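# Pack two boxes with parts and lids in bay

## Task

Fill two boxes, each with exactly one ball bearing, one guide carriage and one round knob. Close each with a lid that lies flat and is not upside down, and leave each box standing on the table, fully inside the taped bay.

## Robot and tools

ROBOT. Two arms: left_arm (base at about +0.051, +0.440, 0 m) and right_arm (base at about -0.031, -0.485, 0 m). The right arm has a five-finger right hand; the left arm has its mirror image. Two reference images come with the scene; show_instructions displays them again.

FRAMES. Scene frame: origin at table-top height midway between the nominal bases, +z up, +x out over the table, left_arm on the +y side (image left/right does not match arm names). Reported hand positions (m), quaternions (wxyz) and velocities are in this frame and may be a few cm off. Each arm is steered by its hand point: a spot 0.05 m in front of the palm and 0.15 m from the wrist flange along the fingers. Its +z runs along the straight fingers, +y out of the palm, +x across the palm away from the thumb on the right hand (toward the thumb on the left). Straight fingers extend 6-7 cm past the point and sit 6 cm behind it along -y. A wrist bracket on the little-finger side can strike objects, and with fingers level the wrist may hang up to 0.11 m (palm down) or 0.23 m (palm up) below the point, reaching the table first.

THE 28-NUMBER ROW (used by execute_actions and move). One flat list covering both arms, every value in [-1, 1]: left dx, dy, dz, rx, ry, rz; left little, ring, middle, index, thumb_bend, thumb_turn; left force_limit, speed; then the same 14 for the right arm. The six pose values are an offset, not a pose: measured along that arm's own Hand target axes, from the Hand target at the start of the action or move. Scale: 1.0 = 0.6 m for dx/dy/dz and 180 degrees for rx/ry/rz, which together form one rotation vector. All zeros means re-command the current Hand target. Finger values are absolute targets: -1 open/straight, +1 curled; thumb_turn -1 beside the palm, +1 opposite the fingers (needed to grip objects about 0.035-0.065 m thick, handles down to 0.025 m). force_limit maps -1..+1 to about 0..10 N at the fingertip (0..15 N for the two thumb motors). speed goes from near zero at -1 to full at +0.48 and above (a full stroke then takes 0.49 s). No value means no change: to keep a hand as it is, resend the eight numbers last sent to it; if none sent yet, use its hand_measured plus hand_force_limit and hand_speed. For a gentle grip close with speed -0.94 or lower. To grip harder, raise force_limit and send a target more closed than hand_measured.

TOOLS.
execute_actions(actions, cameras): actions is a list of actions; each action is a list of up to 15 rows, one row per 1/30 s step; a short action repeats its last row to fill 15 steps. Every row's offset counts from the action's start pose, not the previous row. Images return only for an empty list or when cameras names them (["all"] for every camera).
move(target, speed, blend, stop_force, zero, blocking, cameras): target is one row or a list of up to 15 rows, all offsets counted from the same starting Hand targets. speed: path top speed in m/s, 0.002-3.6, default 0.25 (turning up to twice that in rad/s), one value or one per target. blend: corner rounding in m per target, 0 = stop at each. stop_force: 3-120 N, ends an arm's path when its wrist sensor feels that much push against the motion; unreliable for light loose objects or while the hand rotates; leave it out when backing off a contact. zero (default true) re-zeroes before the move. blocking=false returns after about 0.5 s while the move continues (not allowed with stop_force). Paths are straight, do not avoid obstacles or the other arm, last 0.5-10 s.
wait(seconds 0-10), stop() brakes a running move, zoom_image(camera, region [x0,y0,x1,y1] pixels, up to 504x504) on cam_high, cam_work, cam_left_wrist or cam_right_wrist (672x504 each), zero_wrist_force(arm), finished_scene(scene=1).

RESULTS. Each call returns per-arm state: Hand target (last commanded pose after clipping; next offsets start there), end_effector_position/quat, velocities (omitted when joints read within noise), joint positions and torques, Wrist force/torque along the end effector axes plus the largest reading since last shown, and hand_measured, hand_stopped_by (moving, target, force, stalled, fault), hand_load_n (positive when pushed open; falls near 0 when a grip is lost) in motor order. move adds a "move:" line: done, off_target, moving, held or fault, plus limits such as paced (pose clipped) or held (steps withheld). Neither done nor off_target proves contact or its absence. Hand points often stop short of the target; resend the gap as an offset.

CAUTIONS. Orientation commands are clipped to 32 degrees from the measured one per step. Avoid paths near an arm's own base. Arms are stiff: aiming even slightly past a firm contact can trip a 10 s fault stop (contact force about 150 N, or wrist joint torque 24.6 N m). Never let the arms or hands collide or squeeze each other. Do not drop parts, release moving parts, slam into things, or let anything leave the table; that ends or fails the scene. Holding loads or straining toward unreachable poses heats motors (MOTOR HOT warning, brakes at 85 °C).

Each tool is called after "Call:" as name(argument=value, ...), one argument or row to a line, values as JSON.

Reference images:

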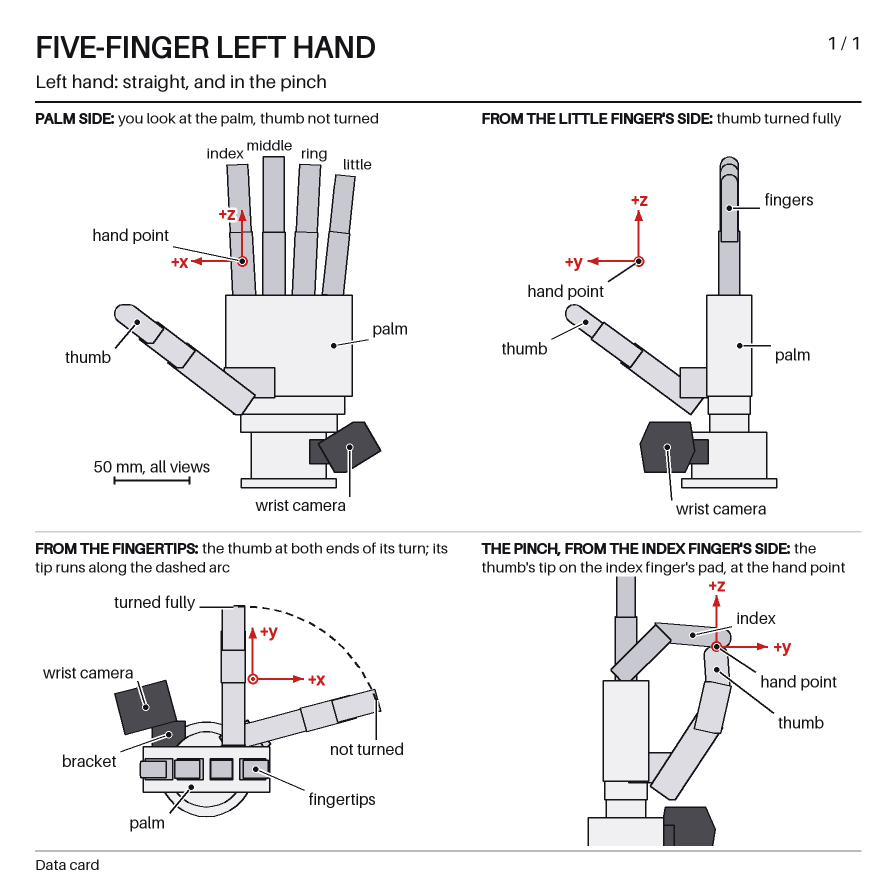

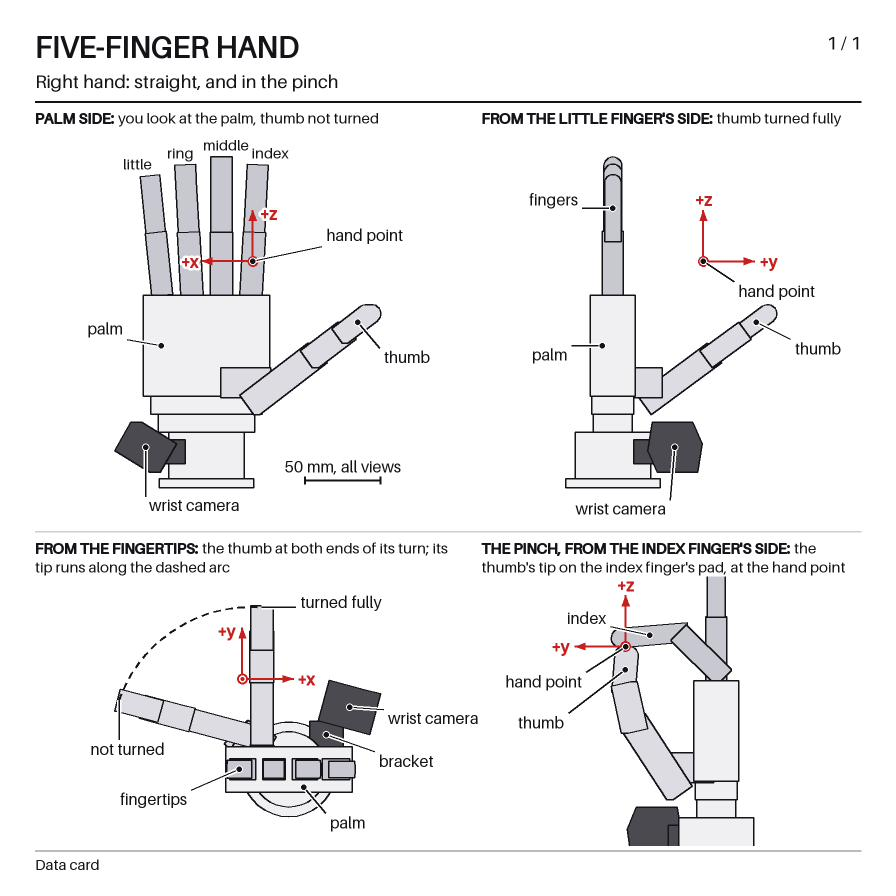

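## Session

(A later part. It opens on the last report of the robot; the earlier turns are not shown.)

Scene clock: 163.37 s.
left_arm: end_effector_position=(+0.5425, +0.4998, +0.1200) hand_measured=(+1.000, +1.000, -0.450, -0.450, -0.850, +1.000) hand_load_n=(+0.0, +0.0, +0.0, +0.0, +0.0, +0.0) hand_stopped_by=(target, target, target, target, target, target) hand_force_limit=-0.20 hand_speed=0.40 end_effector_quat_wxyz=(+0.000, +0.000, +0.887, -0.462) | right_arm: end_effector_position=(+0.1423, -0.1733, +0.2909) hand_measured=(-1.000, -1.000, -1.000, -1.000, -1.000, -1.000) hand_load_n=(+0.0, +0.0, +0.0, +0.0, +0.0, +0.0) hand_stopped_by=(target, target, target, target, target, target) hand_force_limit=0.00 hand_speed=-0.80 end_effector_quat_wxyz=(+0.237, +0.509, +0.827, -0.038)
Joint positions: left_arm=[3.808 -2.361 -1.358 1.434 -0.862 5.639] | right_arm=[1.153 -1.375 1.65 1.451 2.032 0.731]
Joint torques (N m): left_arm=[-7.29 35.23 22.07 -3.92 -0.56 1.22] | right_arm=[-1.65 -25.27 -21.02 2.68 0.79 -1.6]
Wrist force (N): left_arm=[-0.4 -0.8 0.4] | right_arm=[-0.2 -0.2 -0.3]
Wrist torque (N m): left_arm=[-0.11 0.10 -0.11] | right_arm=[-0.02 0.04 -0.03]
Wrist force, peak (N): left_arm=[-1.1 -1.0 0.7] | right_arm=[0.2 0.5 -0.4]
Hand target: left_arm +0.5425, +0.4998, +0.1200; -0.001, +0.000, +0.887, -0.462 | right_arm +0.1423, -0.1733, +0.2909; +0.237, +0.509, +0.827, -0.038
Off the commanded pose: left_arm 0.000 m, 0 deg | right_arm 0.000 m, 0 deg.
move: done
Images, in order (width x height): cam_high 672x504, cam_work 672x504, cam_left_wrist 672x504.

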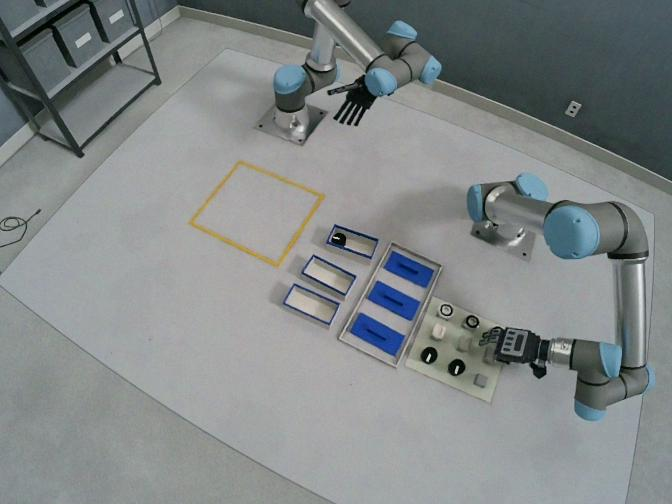

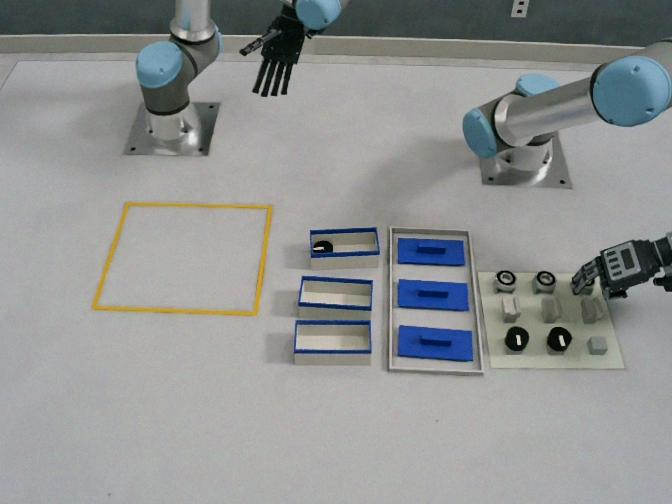

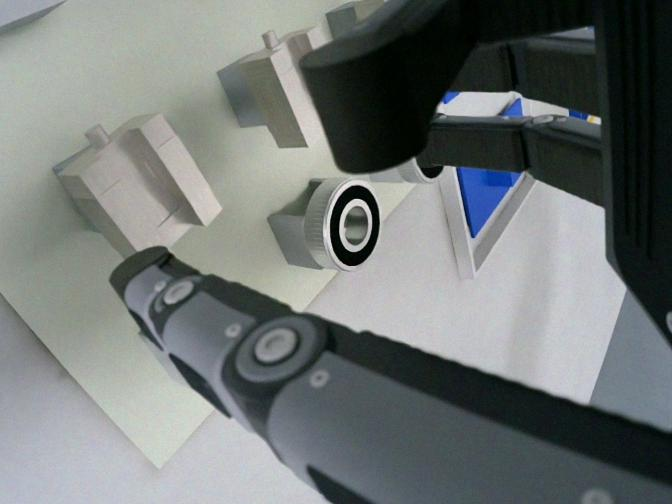

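Call:
move(
  target=[0,0.1046,0.0774,0,0,0,1,1,-0.45,-0.45,-0.85,1,-0.2,0.4,0,0,0,0,0,0,-1,-1,-1,-1,-1,-1,0,-0.8],
  speed=0.04,
  stop_force=4,
  cameras=["cam_left_wrist","cam_work"],
)

Call:
zoom_image(
  camera="cam_work",
  region=[560, 260, 660, 360],
)

Scene clock: 169.83 s.
left_arm: end_effector_position=(+0.5424, +0.4977, +0.0419) hand_measured=(+1.000, +1.000, -0.450, -0.450, -0.850, +1.000) hand_load_n=(+0.0, +0.0, +0.0, +0.0, +0.0, +0.5) hand_stopped_by=(target, target, target, target, target, target) hand_force_limit=-0.20 hand_speed=0.40 end_effector_quat_wxyz=(-0.001, +0.000, +0.887, -0.462) | right_arm: end_effector_position=(+0.1423, -0.1733, +0.2909) hand_measured=(-1.000, -1.000, -1.000, -1.000, -1.000, -1.000) hand_load_n=(+0.0, +0.0, +0.0, +0.0, +0.0, +0.0) hand_stopped_by=(target, target, target, target, target, target) hand_force_limit=0.00 hand_speed=-0.80 end_effector_quat_wxyz=(+0.237, +0.509, +0.827, -0.038)
Joint positions: left_arm=[3.805 -2.472 -1.383 1.571 -0.86 5.636] | right_arm=[1.153 -1.375 1.65 1.451 2.032 0.731]
Joint torques (N m): left_arm=[-7.24 36.21 4.33 -1.53 2.37 -1.65] | right_arm=[-1.17 -25.22 -21.83 2.65 0.88 -1.95]
Wrist force (N): left_arm=[-0.5 -0.7 0.8] | right_arm=[0.0 0.0 -0.3]
Wrist torque (N m): left_arm=[-0.13 0.13 0.02] | right_arm=[0.01 0.00 0.00]
Wrist force, peak (N): left_arm=[-0.3 -1.5 0.6] | right_arm=[0.1 0.2 -0.7]
Hand target: left_arm +0.5425, +0.4977, +0.0419; -0.001, +0.000, +0.887, -0.462 | right_arm +0.1423, -0.1733, +0.2909; +0.237, +0.509, +0.827, -0.038
Off the commanded pose: left_arm 0.000 m, 0 deg | right_arm 0.000 m, 0 deg.
move: done
Images, in order (width x height): cam_work 672x504, cam_left_wrist 672x504.

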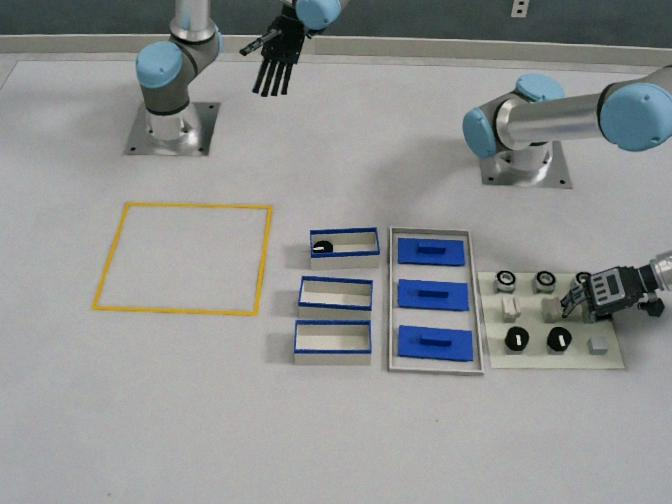

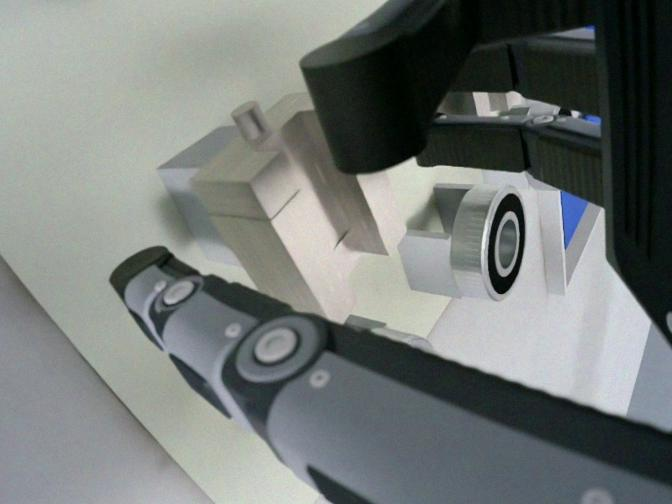

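Scaled by 5.040 from the camera's 672x504 image, which has a finer 960x720 frame.

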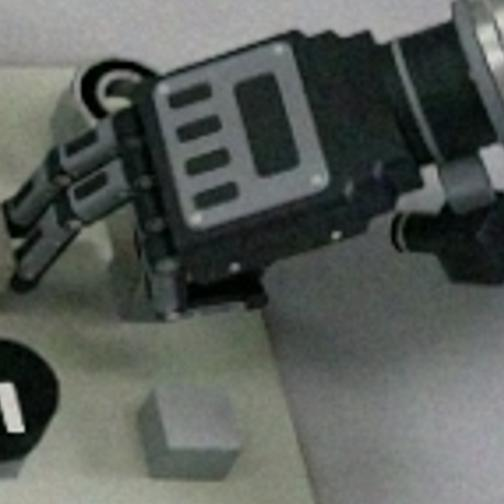

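Call:
execute_actions(
  actions=[
    [[0,0,0,0,0,0,1,1,0.5,0.5,-0.2,1,-0.2,-0.85,0,0,0,0,0,0,-1,-1,-1,-1,-1,-1,0,-0.8]],
  ],
  cameras=["cam_work","cam_left_wrist"],
)

Call:
zoom_image(
  camera="cam_work",
  region=[560, 260, 660, 360],
)

Scene clock: 171.70 s.
left_arm: end_effector_position=(+0.5424, +0.4977, +0.0419) hand_measured=(+1.000, +1.000, +0.034, +0.034, -0.604, +1.000) hand_load_n=(+0.0, +0.0, +4.5, +4.0, +10.0, -2.0) hand_stopped_by=(target, target, force, force, force, target) hand_force_limit=-0.20 hand_speed=-0.85 end_effector_quat_wxyz=(-0.001, +0.000, +0.887, -0.462) | right_arm: end_effector_position=(+0.1423, -0.1733, +0.2909) hand_measured=(-1.000, -1.000, -1.000, -1.000, -1.000, -1.000) hand_load_n=(+0.0, +0.0, +0.0, +0.0, +0.0, +0.0) hand_stopped_by=(target, target, target, target, target, target) hand_force_limit=0.00 hand_speed=-0.80 end_effector_quat_wxyz=(+0.237, +0.509, +0.827, -0.038)
Joint positions: left_arm=[3.805 -2.472 -1.383 1.571 -0.86 5.636] | right_arm=[1.153 -1.375 1.65 1.451 2.032 0.731]
Joint torques (N m): left_arm=[-6.99 37.21 8.92 -1.75 2.07 -1.47] | right_arm=[-2.06 -24.61 -22.07 2.58 0.69 -1.43]
Wrist force (N): left_arm=[-0.9 -0.1 1.2] | right_arm=[0.2 -0.2 -0.4]
Wrist torque (N m): left_arm=[-0.14 0.20 -0.01] | right_arm=[0.00 -0.02 0.01]
Wrist force, peak (N): left_arm=[-0.8 -1.2 1.0] | right_arm=[-0.2 -0.4 -0.3]
Hand target: left_arm +0.5425, +0.4977, +0.0419; -0.001, +0.000, +0.887, -0.462 | right_arm +0.1423, -0.1733, +0.2909; +0.237, +0.509, +0.827, -0.038
Off the commanded pose: left_arm 0.000 m, 0 deg | right_arm 0.000 m, 0 deg.
Images, in order (width x height): cam_work 672x504, cam_left_wrist 672x504.

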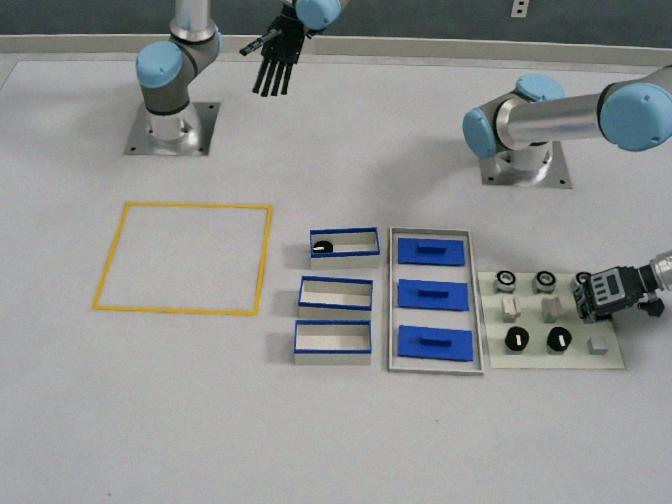

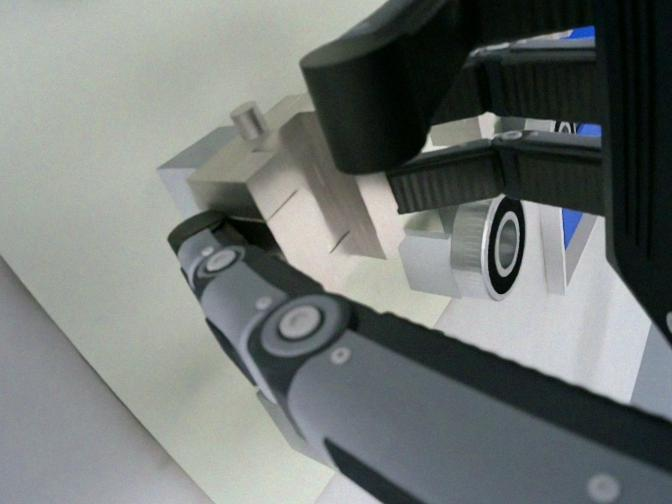

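Scaled by 5.040 from the camera's 672x504 image, which has a finer 960x720 frame.

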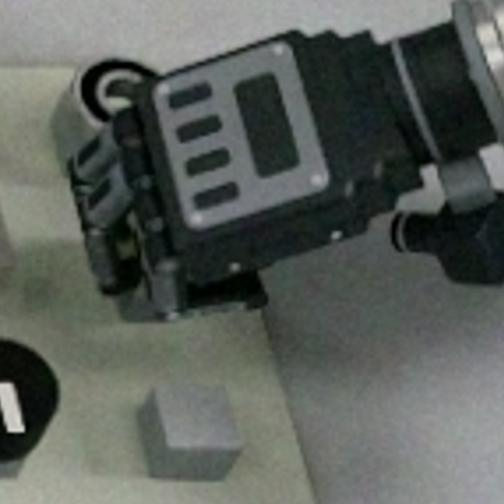

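Call:
move(
  target=[
    [0,-0.1611,-0.1129,0,0,0,1,1,0.5,0.5,-0.2,1,-0.2,-0.85,0,0,0,0,0,0,-1,-1,-1,-1,-1,-1,0,-0.8],
    [0.2412,-0.6382,0.5678,0,-0.0227,-0.0159,1,1,0.5,0.5,-0.2,1,-0.2,-0.85,0,0,0,0,0,0,-1,-1,-1,-1,-1,-1,0,-0.8],
  ],
  speed=[0.15,0.3],
  blend=[0.03,0],
  cameras=["cam_left_wrist","cam_work"],
)

Call:
zoom_image(
  camera="cam_work",
  region=[280, 180, 400, 300],
)

Scene clock: 178.13 s.
left_arm: end_effector_position=(+0.3973, -0.0008, +0.1604) hand_measured=(+1.000, +1.000, +0.034, +0.034, -0.604, +1.000) hand_load_n=(+0.0, +0.0, +4.5, +4.0, +10.0, -1.5) hand_stopped_by=(target, target, force, force, force, target) hand_force_limit=-0.20 hand_speed=-0.85 end_effector_quat_wxyz=(+0.020, -0.038, +0.886, -0.461) | right_arm: end_effector_position=(+0.1423, -0.1733, +0.2909) hand_measured=(-1.000, -1.000, -1.000, -1.000, -1.000, -1.000) hand_load_n=(-0.5, +0.0, +0.0, +0.0, +0.0, +0.0) hand_stopped_by=(target, target, target, target, target, target) hand_force_limit=0.00 hand_speed=-0.80 end_effector_quat_wxyz=(+0.237, +0.509, +0.827, -0.038)
Joint positions: left_arm=[2.82 -1.946 -1.6 2.505 -0.727 4.048] | right_arm=[1.153 -1.375 1.65 1.451 2.032 0.731]
Joint torques (N m): left_arm=[-7.24 48.41 25.15 -0.44 -0.48 -1.17] | right_arm=[-1.56 -25.37 -22.1 2.49 0.49 -1.62]
Wrist force (N): left_arm=[-0.1 -0.1 0.5] | right_arm=[0.1 -0.2 -0.3]
Wrist torque (N m): left_arm=[-0.11 0.07 0.05] | right_arm=[-0.02 -0.01 0.00]
Wrist force, peak (N): left_arm=[0.5 -0.6 2.5] | right_arm=[-0.2 0.2 -0.5]
Hand target: left_arm +0.3973, -0.0008, +0.1604; +0.020, -0.038, +0.886, -0.461 | right_arm +0.1423, -0.1733, +0.2909; +0.237, +0.509, +0.827, -0.038
Off the commanded pose: left_arm 0.000 m, 0 deg | right_arm 0.000 m, 0 deg.
move: done
Images, in order (width x height): cam_work 672x504, cam_left_wrist 672x504.

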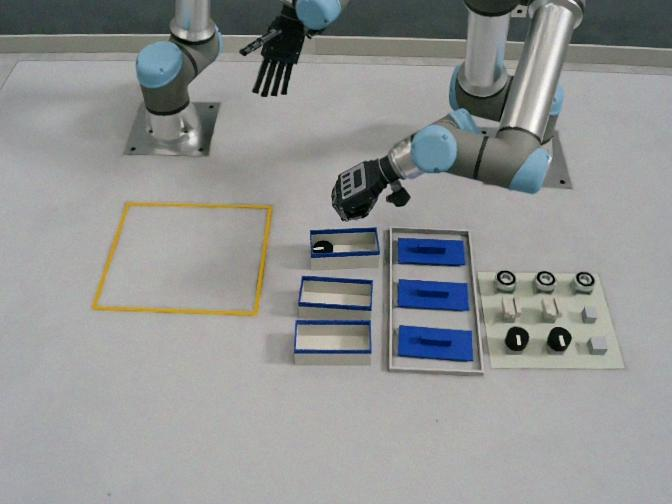

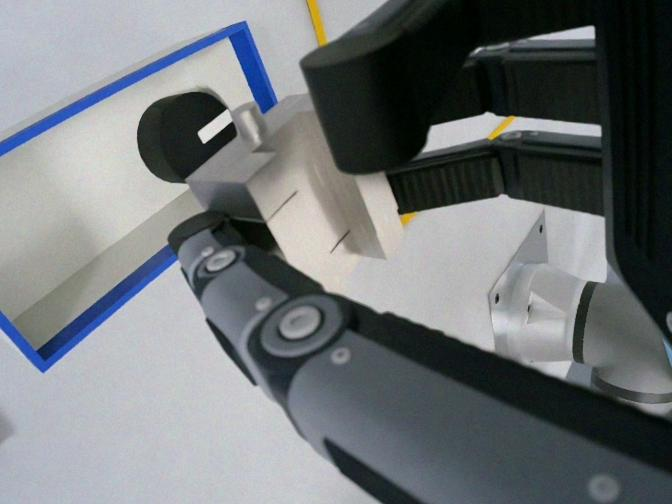

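Scaled by 4.200 from the camera's 672x504 image, which has a finer 960x720 frame.

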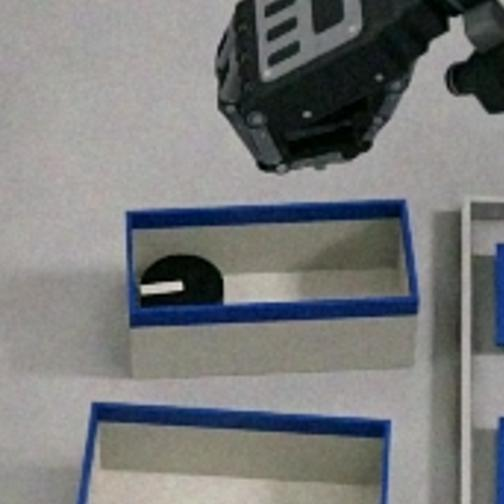

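Call:
move(
  target=[0.005,0.096,0.0677,0,-0.0574,0.0818,1,1,0.5,0.5,-0.2,1,-0.2,-0.85,0,0,0,0,0,0,-1,-1,-1,-1,-1,-1,0,-0.8],
  speed=0.15,
  cameras=["cam_left_wrist","cam_work"],
)

Call:
zoom_image(
  camera="cam_work",
  region=[280, 180, 400, 300],
)

Scene clock: 182.27 s.
left_arm: end_effector_position=(+0.3943, -0.0013, +0.0899) hand_measured=(+1.000, +1.000, +0.034, +0.034, -0.604, +1.000) hand_load_n=(+0.0, +0.0, +4.5, +4.0, +10.0, -1.5) hand_stopped_by=(target, target, force, force, force, target) hand_force_limit=-0.20 hand_speed=-0.85 end_effector_quat_wxyz=(+0.158, +0.034, +0.878, -0.450) | right_arm: end_effector_position=(+0.1423, -0.1733, +0.2909) hand_measured=(-1.000, -1.000, -1.000, -1.000, -1.000, -1.000) hand_load_n=(+0.0, +0.0, +0.0, +0.0, +0.0, +0.0) hand_stopped_by=(target, target, target, target, target, target) hand_force_limit=0.00 hand_speed=-0.80 end_effector_quat_wxyz=(+0.237, +0.509, +0.827, -0.038)
Joint positions: left_arm=[2.75 -1.87 -1.854 2.936 -0.879 4.088] | right_arm=[1.153 -1.375 1.65 1.451 2.032 0.731]
Joint torques (N m): left_arm=[-6.9 44.14 6.14 0.53 -0.59 -1.36] | right_arm=[-1.45 -24.7 -22.8 2.6 0.53 -1.61]
Wrist force (N): left_arm=[0.3 0.7 1.1] | right_arm=[-0.1 -0.2 -0.5]
Wrist torque (N m): left_arm=[-0.03 0.04 -0.12] | right_arm=[-0.01 0.02 -0.02]
Wrist force, peak (N): left_arm=[0.4 0.5 1.3] | right_arm=[0.2 -0.4 -0.7]
Hand target: left_arm +0.3943, -0.0013, +0.0899; +0.158, +0.034, +0.878, -0.450 | right_arm +0.1423, -0.1733, +0.2909; +0.237, +0.509, +0.827, -0.038
Off the commanded pose: left_arm 0.000 m, 0 deg | right_arm 0.000 m, 0 deg.
move: done
Images, in order (width x height): cam_work 672x504, cam_left_wrist 672x504.

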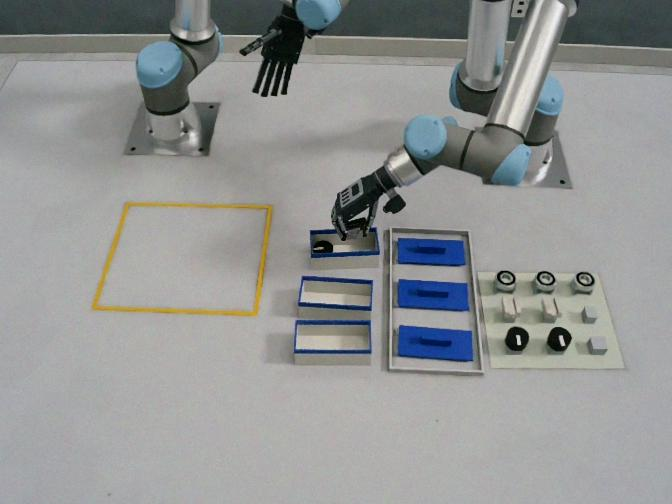

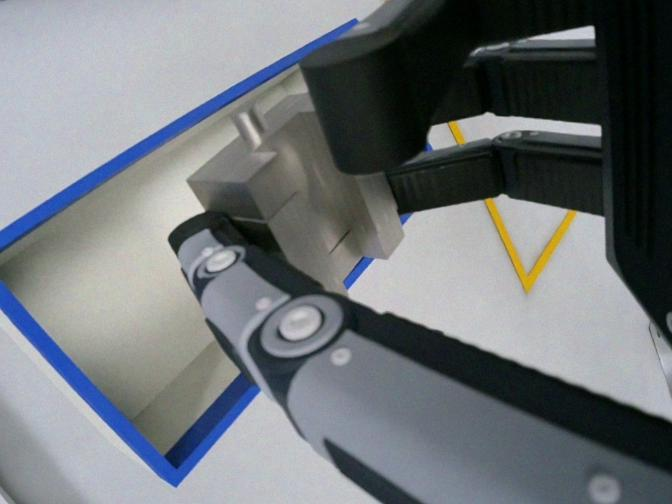

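Scaled by 4.200 from the camera's 672x504 image, which has a finer 960x720 frame.

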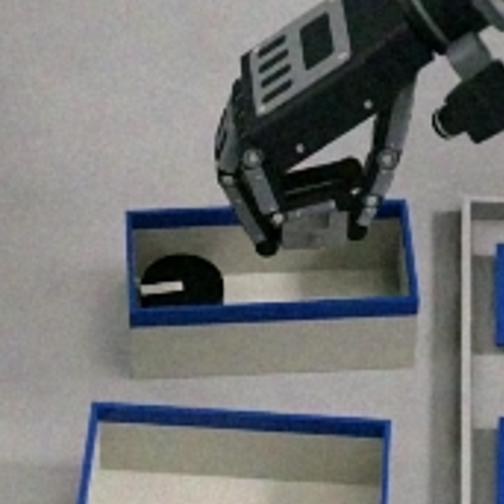

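Call:
move(
  target=[0.0294,0.074,0.0519,0,0,0,1,1,0.5,0.5,-0.2,1,-0.2,-0.85,0,0,0,0,0,0,-1,-1,-1,-1,-1,-1,0,-0.8],
  speed=0.025,
  stop_force=4,
  cameras=["cam_left_wrist","cam_work"],
)

Call:
zoom_image(
  camera="cam_work",
  region=[280, 180, 400, 300],
)

Scene clock: 186.13 s.
left_arm: end_effector_position=(+0.3942, -0.0013, +0.0329) hand_measured=(+1.000, +1.000, +0.034, +0.034, -0.604, +1.000) hand_load_n=(+0.0, +0.0, +4.5, +4.0, +10.0, -1.5) hand_stopped_by=(target, target, force, force, force, target) hand_force_limit=-0.20 hand_speed=-0.85 end_effector_quat_wxyz=(+0.158, +0.034, +0.878, -0.450) | right_arm: end_effector_position=(+0.1423, -0.1733, +0.2909) hand_measured=(-1.000, -1.000, -1.000, -1.000, -1.000, -1.000) hand_load_n=(+0.0, +0.0, +0.0, +0.0, +0.0, +0.0) hand_stopped_by=(target, target, target, target, target, target) hand_force_limit=0.00 hand_speed=-0.80 end_effector_quat_wxyz=(+0.237, +0.509, +0.827, -0.038)
Joint positions: left_arm=[2.75 -1.955 -1.912 3.08 -0.879 4.088] | right_arm=[1.153 -1.375 1.65 1.451 2.032 0.731]
Joint torques (N m): left_arm=[-7.39 18.94 4.96 0.37 -0.65 -1.52] | right_arm=[-1.22 -25.44 -22.39 2.49 0.39 -1.75]
Wrist force (N): left_arm=[0.1 0.6 0.6] | right_arm=[-0.2 -0.1 -0.4]
Wrist torque (N m): left_arm=[-0.02 0.05 -0.11] | right_arm=[0.02 0.03 -0.01]
Wrist force, peak (N): left_arm=[0.4 0.6 1.4] | right_arm=[-0.2 -0.3 -0.6]
Hand target: left_arm +0.3942, -0.0013, +0.0329; +0.158, +0.034, +0.878, -0.450 | right_arm +0.1423, -0.1733, +0.2909; +0.237, +0.509, +0.827, -0.038
Off the commanded pose: left_arm 0.000 m, 0 deg | right_arm 0.000 m, 0 deg.
move: done
Images, in order (width x height): cam_work 672x504, cam_left_wrist 672x504.

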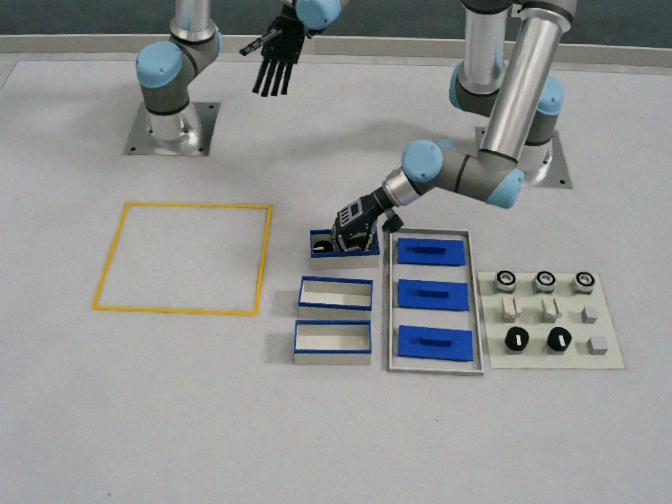

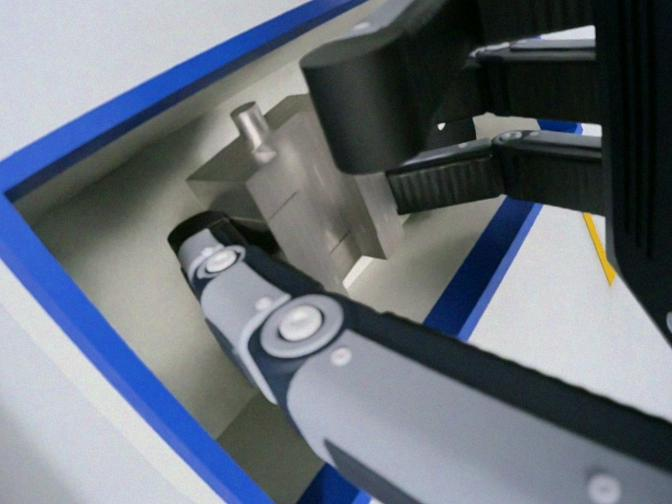

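Scaled by 4.200 from the camera's 672x504 image, which has a finer 960x720 frame.

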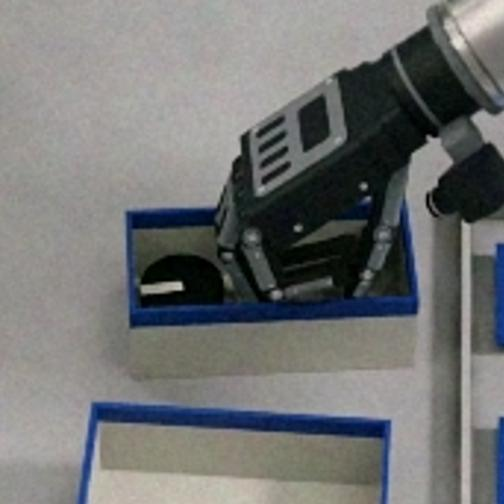

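Call:
move(
  target=[0.0041,0.0104,0.0073,0,0,0,1,1,0.5,0.5,-0.2,1,-0.2,-0.85,0,0,0,0,0,0,-1,-1,-1,-1,-1,-1,0,-0.8],
  speed=0.012,
  stop_force=3,
  cameras=[],
)

Scene clock: 187.90 s.
left_arm: end_effector_position=(+0.3942, -0.0014, +0.0249) hand_measured=(+1.000, +1.000, +0.034, +0.034, -0.604, +1.000) hand_load_n=(+0.5, +0.0, +4.5, +4.0, +10.5, -1.5) hand_stopped_by=(target, target, force, force, force, target) hand_force_limit=-0.20 hand_speed=-0.85 end_effector_quat_wxyz=(+0.158, +0.034, +0.878, -0.450) | right_arm: end_effector_position=(+0.1423, -0.1733, +0.2909) hand_measured=(-1.000, -1.000, -1.000, -1.000, -1.000, -1.000) hand_load_n=(+0.0, -0.5, +0.0, +0.0, +0.0, +0.0) hand_stopped_by=(target, target, target, target, target, target) hand_force_limit=0.00 hand_speed=-0.80 end_effector_quat_wxyz=(+0.237, +0.509, +0.827, -0.038)
Joint positions: left_arm=[2.75 -1.969 -1.919 3.1 -0.879 4.088] | right_arm=[1.153 -1.375 1.65 1.451 2.032 0.731]
Joint torques (N m): left_arm=[-6.66 20.03 3.45 0.54 -0.6 -1.19] | right_arm=[-0.88 -23.3 -21.23 2.62 0.5 -1.48]
Wrist force (N): left_arm=[0.0 0.5 1.0] | right_arm=[0.0 -0.3 -0.3]
Wrist torque (N m): left_arm=[-0.06 0.08 -0.11] | right_arm=[-0.03 0.00 0.00]
Wrist force, peak (N): left_arm=[-0.1 0.8 1.2] | right_arm=[-0.1 -0.2 -0.7]
Hand target: left_arm +0.3942, -0.0014, +0.0249; +0.158, +0.034, +0.878, -0.450 | right_arm +0.1423, -0.1733, +0.2909; +0.237, +0.509, +0.827, -0.038
Off the commanded pose: left_arm 0.000 m, 0 deg | right_arm 0.000 m, 0 deg.
move: done
No camera images: "cameras" was empty.

Call:
move(
  target=[0.0041,0.0104,0.0073,0,0,0,1,1,0.5,0.5,-0.2,1,-0.2,-0.85,0,0,0,0,0,0,-1,-1,-1,-1,-1,-1,0,-0.8],
  speed=0.012,
  stop_force=3,
  cameras=["cam_left_wrist","cam_work"],
)

Call:
zoom_image(
  camera="cam_work",
  region=[280, 180, 400, 300],
)

Scene clock: 189.83 s.
left_arm: end_effector_position=(+0.3942, -0.0014, +0.0202) hand_measured=(+1.000, +1.000, +0.034, +0.034, -0.604, +1.000) hand_load_n=(+0.0, +0.0, +5.0, +3.5, +9.0, -1.5) hand_stopped_by=(target, target, force, force, force, target) hand_force_limit=-0.20 hand_speed=-0.85 end_effector_quat_wxyz=(+0.158, +0.034, +0.878, -0.450) | right_arm: end_effector_position=(+0.1423, -0.1733, +0.2909) hand_measured=(-1.000, -1.000, -1.000, -1.000, -1.000, -1.000) hand_load_n=(+0.0, +0.0, +0.0, +0.0, +0.0, +0.0) hand_stopped_by=(target, target, target, target, target, target) hand_force_limit=0.00 hand_speed=-0.80 end_effector_quat_wxyz=(+0.237, +0.509, +0.827, -0.038)
Joint positions: left_arm=[2.75 -1.977 -1.922 3.112 -0.879 4.088] | right_arm=[1.153 -1.375 1.65 1.451 2.032 0.731]
Joint torques (N m): left_arm=[-5.57 43.67 21.16 -2 -0.55 -0.96] | right_arm=[-1.86 -24.14 -23.29 2.59 0.65 -1.88]
Wrist force (N): left_arm=[-0.6 -1.4 0.2] | right_arm=[0.2 0.0 -0.4]
Wrist torque (N m): left_arm=[-0.13 0.08 -0.11] | right_arm=[0.01 -0.02 0.02]
Wrist force, peak (N): left_arm=[-1.6 -4.9 -1.7] | right_arm=[-0.3 -0.5 -0.5]
Hand target: left_arm +0.3942, -0.0014, +0.0202; +0.158, +0.034, +0.878, -0.450 (not the last commanded pose) | right_arm +0.1423, -0.1733, +0.2909; +0.237, +0.509, +0.827, -0.038
Off the commanded pose: left_arm 0.003 m, 0 deg | right_arm 0.000 m, 0 deg.
move: contact (left_arm)
Images, in order (width x height): cam_work 672x504, cam_left_wrist 672x504.

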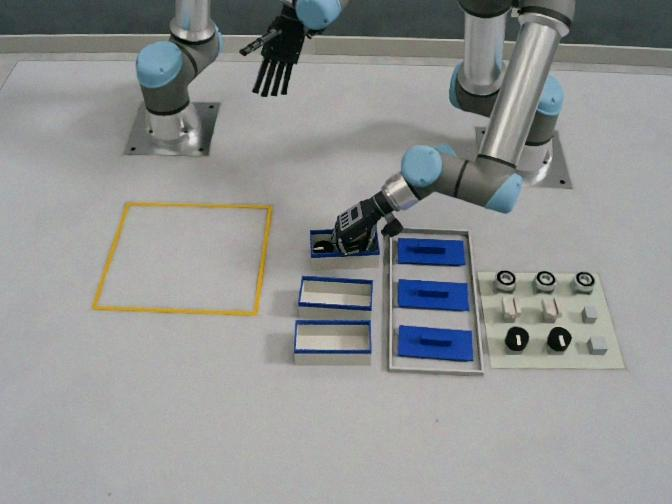

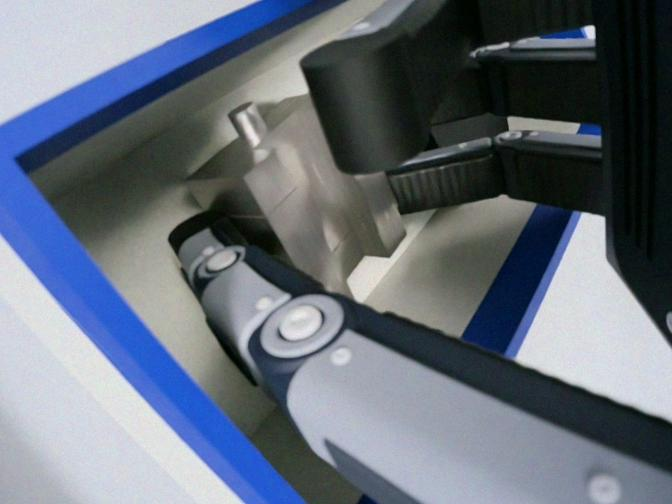

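Scaled by 4.200 from the camera's 672x504 image, which has a finer 960x720 frame.

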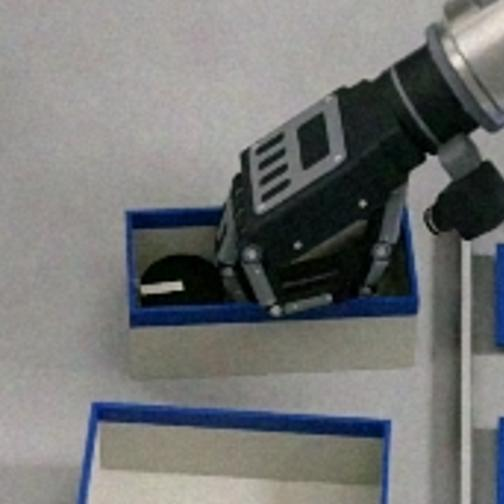

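Call:
execute_actions(
  actions=[
    [[0,0,0,0,0,0,1,1,-0.1,-0.1,-0.8,1,-0.2,-0.7,0,0,0,0,0,0,-1,-1,-1,-1,-1,-1,0,-0.8]],
  ],
  cameras=["cam_left_wrist"],
)

Scene clock: 191.00 s.
left_arm: end_effector_position=(+0.3943, -0.0014, +0.0203) hand_measured=(+1.000, +1.000, -0.100, -0.096, -0.798, +1.000) hand_load_n=(+0.0, +0.0, +0.0, -16.0, -6.0, +0.0) hand_stopped_by=(target, target, target, target, target, target) hand_force_limit=-0.20 hand_speed=-0.70 end_effector_quat_wxyz=(+0.158, +0.034, +0.878, -0.450) | right_arm: end_effector_position=(+0.1423, -0.1733, +0.2909) hand_measured=(-1.000, -1.000, -1.000, -1.000, -1.000, -1.000) hand_load_n=(+0.0, +0.0, +0.0, +0.0, +0.0, +0.0) hand_stopped_by=(target, target, target, target, target, target) hand_force_limit=0.00 hand_speed=-0.80 end_effector_quat_wxyz=(+0.237, +0.509, +0.827, -0.038)
Joint positions: left_arm=[2.75 -1.977 -1.922 3.112 -0.879 4.088] | right_arm=[1.153 -1.375 1.65 1.451 2.032 0.731]
Joint torques (N m): left_arm=[-4.15 21.32 4.34 -1.45 -0.28 -0.76] | right_arm=[-0.6 -25.04 -21.3 2.53 0.33 -1.64]
Wrist force (N): left_arm=[-4.8 -16.6 -4.3] | right_arm=[0.0 0.0 -0.4]
Wrist torque (N m): left_arm=[-0.53 0.08 -0.01] | right_arm=[0.02 0.01 0.00]
Wrist force, peak (N): left_arm=[-5.6 -18.1 -4.4] | right_arm=[-0.3 -0.4 -0.4]
Hand target: left_arm +0.3942, -0.0014, +0.0202; +0.158, +0.034, +0.878, -0.450 | right_arm +0.1423, -0.1733, +0.2909; +0.237, +0.509, +0.827, -0.038
Off the commanded pose: left_arm 0.000 m, 0 deg | right_arm 0.000 m, 0 deg.
Images, in order (width x height): cam_left_wrist 672x504.

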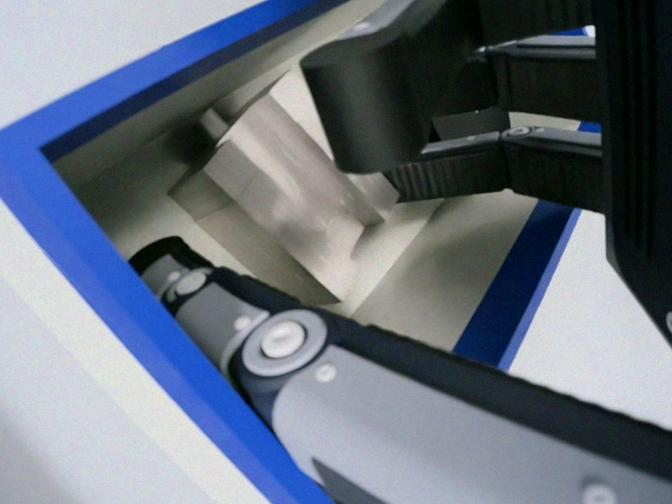

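Call:
execute_actions(
  actions=[
    [[0,0,0,0,0,0,1,1,-0.06,-0.04,-0.72,1,-0.2,-0.7,0,0,0,0,0,0,-1,-1,-1,-1,-1,-1,0,-0.8]],
  ],
  cameras=["cam_left_wrist","cam_work"],
)

Call:
zoom_image(
  camera="cam_work",
  region=[280, 180, 400, 300],
)

Scene clock: 192.13 s.
left_arm: end_effector_position=(+0.3942, -0.0014, +0.0202) hand_measured=(+1.000, +1.000, -0.060, -0.040, -0.720, +1.000) hand_load_n=(+0.0, +0.0, +0.0, +3.0, +0.5, +0.0) hand_stopped_by=(target, target, target, target, target, target) hand_force_limit=-0.20 hand_speed=-0.70 end_effector_quat_wxyz=(+0.158, +0.034, +0.878, -0.450) | right_arm: end_effector_position=(+0.1423, -0.1733, +0.2909) hand_measured=(-1.000, -1.000, -1.000, -1.000, -1.000, -1.000) hand_load_n=(+0.0, +0.0, +0.0, +0.0, +0.0, +0.0) hand_stopped_by=(target, target, target, target, target, target) hand_force_limit=0.00 hand_speed=-0.80 end_effector_quat_wxyz=(+0.237, +0.509, +0.827, -0.038)
Joint positions: left_arm=[2.75 -1.977 -1.922 3.112 -0.879 4.088] | right_arm=[1.153 -1.375 1.65 1.451 2.032 0.731]
Joint torques (N m): left_arm=[-2.89 15.95 -0.17 -1.09 0 -0.77] | right_arm=[-1 -24.75 -21.93 2.39 0.37 -1.74]
Wrist force (N): left_arm=[-3.7 -12.9 -3.0] | right_arm=[-0.2 -0.2 -0.2]
Wrist torque (N m): left_arm=[-0.17 0.00 -0.06] | right_arm=[-0.02 0.04 -0.02]
Wrist force, peak (N): left_arm=[-4.9 -17.5 -3.8] | right_arm=[0.1 -0.4 -0.3]
Hand target: left_arm +0.3942, -0.0014, +0.0202; +0.158, +0.034, +0.878, -0.450 | right_arm +0.1423, -0.1733, +0.2909; +0.237, +0.509, +0.827, -0.038
Off the commanded pose: left_arm 0.000 m, 0 deg | right_arm 0.000 m, 0 deg.
Images, in order (width x height): cam_work 672x504, cam_left_wrist 672x504.

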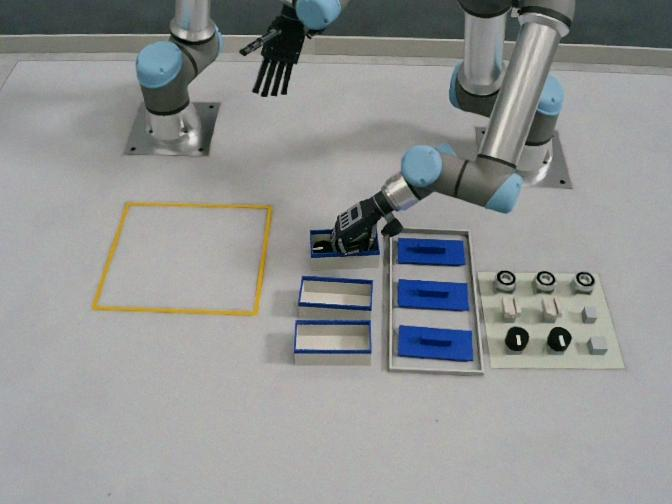

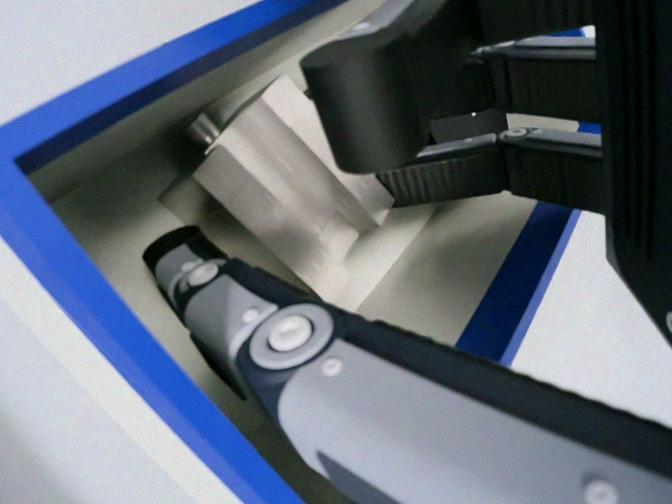

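Scaled by 4.200 from the camera's 672x504 image, which has a finer 960x720 frame.

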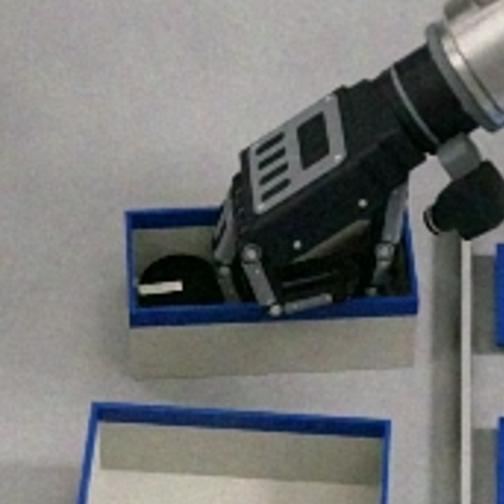

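Call:
move(
  target=[-0.0361,-0.0909,-0.0637,0,0,0,1,1,-0.06,-0.04,-0.72,1,-0.2,-0.7,0,0,0,0,0,0,-1,-1,-1,-1,-1,-1,0,-0.8],
  speed=0.08,
  cameras=["cam_left_wrist","cam_work"],
)

Call:
zoom_image(
  camera="cam_work",
  region=[280, 180, 400, 300],
)

Scene clock: 193.90 s.
left_arm: end_effector_position=(+0.3943, -0.0013, +0.0902) hand_measured=(+1.000, +1.000, -0.060, -0.040, -0.720, +1.000) hand_load_n=(+0.0, +0.0, +0.0, +0.0, +0.0, +0.0) hand_stopped_by=(target, target, target, target, target, target) hand_force_limit=-0.20 hand_speed=-0.70 end_effector_quat_wxyz=(+0.158, +0.034, +0.878, -0.450) | right_arm: end_effector_position=(+0.1423, -0.1733, +0.2909) hand_measured=(-1.000, -1.000, -1.000, -1.000, -1.000, -1.000) hand_load_n=(+0.0, +0.0, +0.0, +0.0, +0.0, +0.0) hand_stopped_by=(target, target, target, target, target, target) hand_force_limit=0.00 hand_speed=-0.80 end_effector_quat_wxyz=(+0.237, +0.509, +0.827, -0.038)
Joint positions: left_arm=[2.75 -1.869 -1.853 2.935 -0.879 4.088] | right_arm=[1.153 -1.375 1.65 1.451 2.032 0.731]
Joint torques (N m): left_arm=[8.73 43.14 22.78 -2.38 2.15 1.35] | right_arm=[-2.78 -25.33 -22.65 2.28 0.5 -1.82]
Wrist force (N): left_arm=[-0.2 -0.5 0.5] | right_arm=[-0.1 0.2 -0.3]
Wrist torque (N m): left_arm=[-0.09 0.05 -0.08] | right_arm=[0.04 0.02 0.00]
Wrist force, peak (N): left_arm=[-3.9 -13.1 -3.1] | right_arm=[0.0 -0.3 -0.5]
Hand target: left_arm +0.3943, -0.0013, +0.0903; +0.158, +0.034, +0.878, -0.450 | right_arm +0.1423, -0.1733, +0.2909; +0.237, +0.509, +0.827, -0.038
Off the commanded pose: left_arm 0.000 m, 0 deg | right_arm 0.000 m, 0 deg.
move: done
Images, in order (width x height): cam_work 672x504, cam_left_wrist 672x504.

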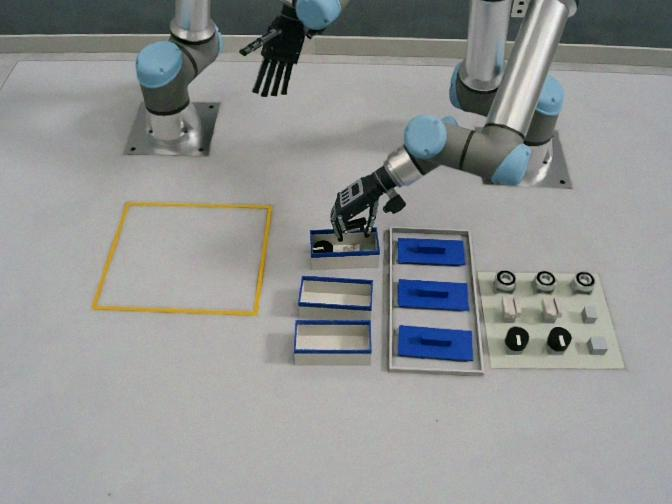

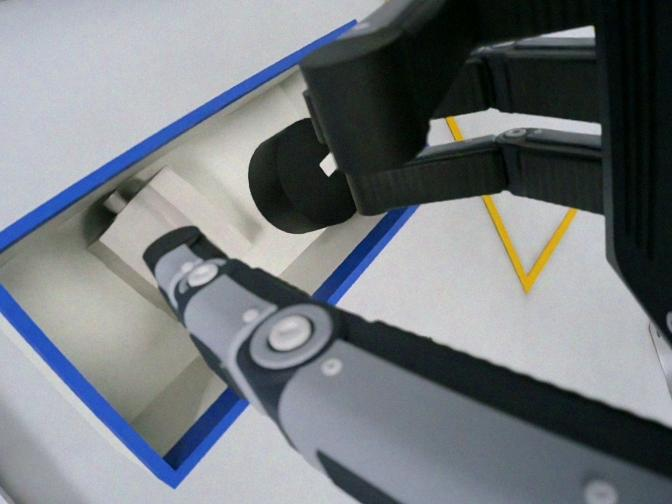

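Scaled by 4.200 from the camera's 672x504 image, which has a finer 960x720 frame.

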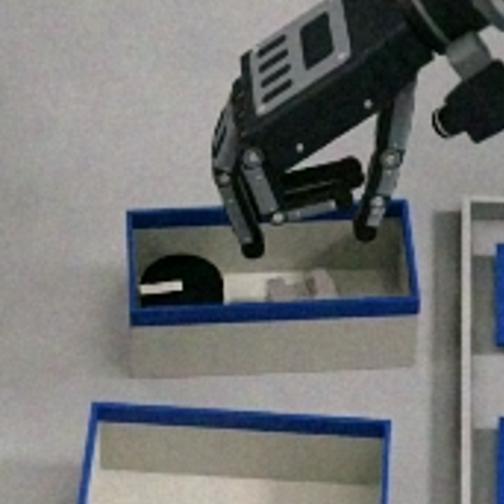

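Call:
move(
  target=[
    [-0.0309,-0.0779,-0.0546,0,0,0,1,1,-0.4,-0.4,-0.85,1,-0.2,0.4,0,0,0,0,0,0,-1,-1,-1,-1,-1,-1,0,-0.8],
    [-0.2091,0.444,-0.6973,0,0.0574,-0.0818,1,1,-0.4,-0.4,-0.85,1,-0.2,0.4,0,0,0,0,0,0,-1,-1,-1,-1,-1,-1,0,-0.8],
  ],
  speed=[0.15,0.3],
  blend=[0.03,0],
  cameras=["cam_left_wrist","cam_work"],
)

Call:
zoom_image(
  camera="cam_work",
  region=[280, 180, 400, 300],
)

Scene clock: 200.23 s.
left_arm: end_effector_position=(+0.4638, +0.5020, +0.1496) hand_measured=(+1.000, +1.000, -0.400, -0.400, -0.850, +1.000) hand_load_n=(+0.0, +0.0, +0.0, +0.0, +0.0, +0.0) hand_stopped_by=(target, target, target, target, target, target) hand_force_limit=-0.20 hand_speed=0.40 end_effector_quat_wxyz=(+0.020, -0.038, +0.886, -0.461) | right_arm: end_effector_position=(+0.1423, -0.1733, +0.2909) hand_measured=(-1.000, -1.000, -1.000, -1.000, -1.000, -1.000) hand_load_n=(+0.0, +0.0, +0.0, +0.0, +0.0, +0.0) hand_stopped_by=(target, target, target, target, target, target) hand_force_limit=0.00 hand_speed=-0.80 end_effector_quat_wxyz=(+0.237, +0.509, +0.827, -0.038)
Joint positions: left_arm=[3.934 -2.157 -1.648 1.495 -0.888 5.677] | right_arm=[1.153 -1.375 1.65 1.451 2.032 0.731]
Joint torques (N m): left_arm=[8.91 26.47 20.41 -4.04 -0.46 1.36] | right_arm=[-0.49 -25.18 -23.13 2.5 0.35 -1.51]
Wrist force (N): left_arm=[0.0 -0.8 0.5] | right_arm=[0.2 -0.1 -0.4]
Wrist torque (N m): left_arm=[-0.12 0.05 -0.07] | right_arm=[0.00 -0.01 0.01]
Wrist force, peak (N): left_arm=[-0.6 -2.1 0.8] | right_arm=[-0.1 -0.1 -0.6]
Hand target: left_arm +0.4638, +0.5021, +0.1495; +0.020, -0.038, +0.886, -0.461 | right_arm +0.1423, -0.1733, +0.2909; +0.237, +0.509, +0.827, -0.038
Off the commanded pose: left_arm 0.000 m, 0 deg | right_arm 0.000 m, 0 deg.
move: done
Images, in order (width x height): cam_work 672x504, cam_left_wrist 672x504.

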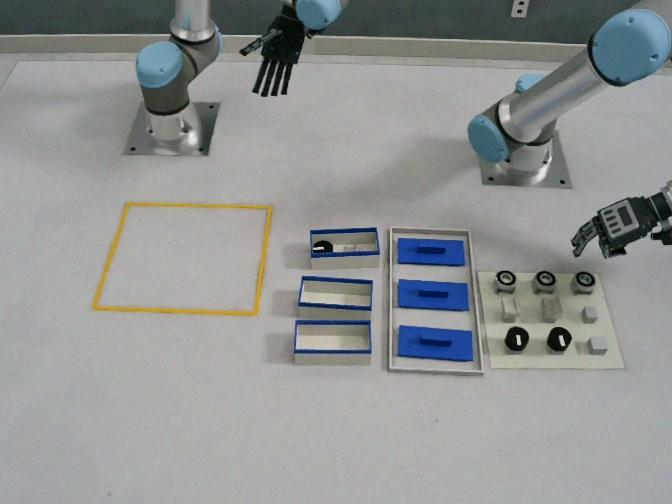

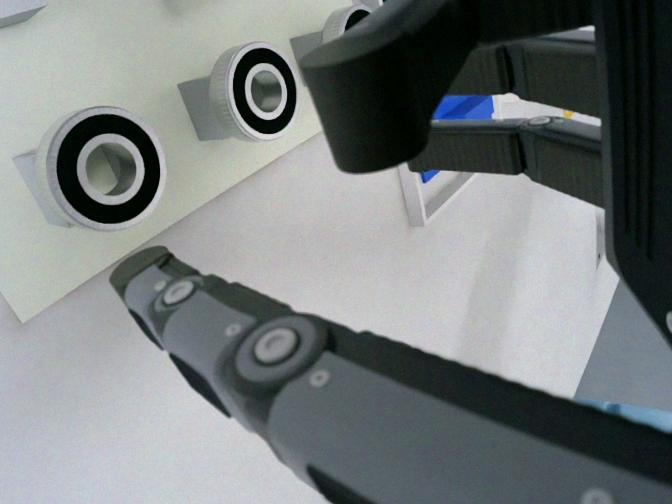

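Scaled by 4.200 from the camera's 672x504 image, which has a finer 960x720 frame.

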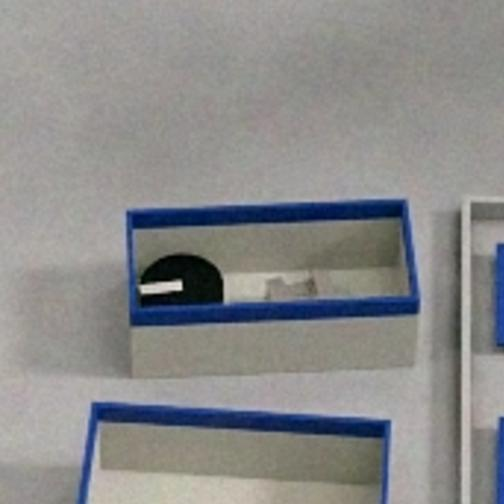

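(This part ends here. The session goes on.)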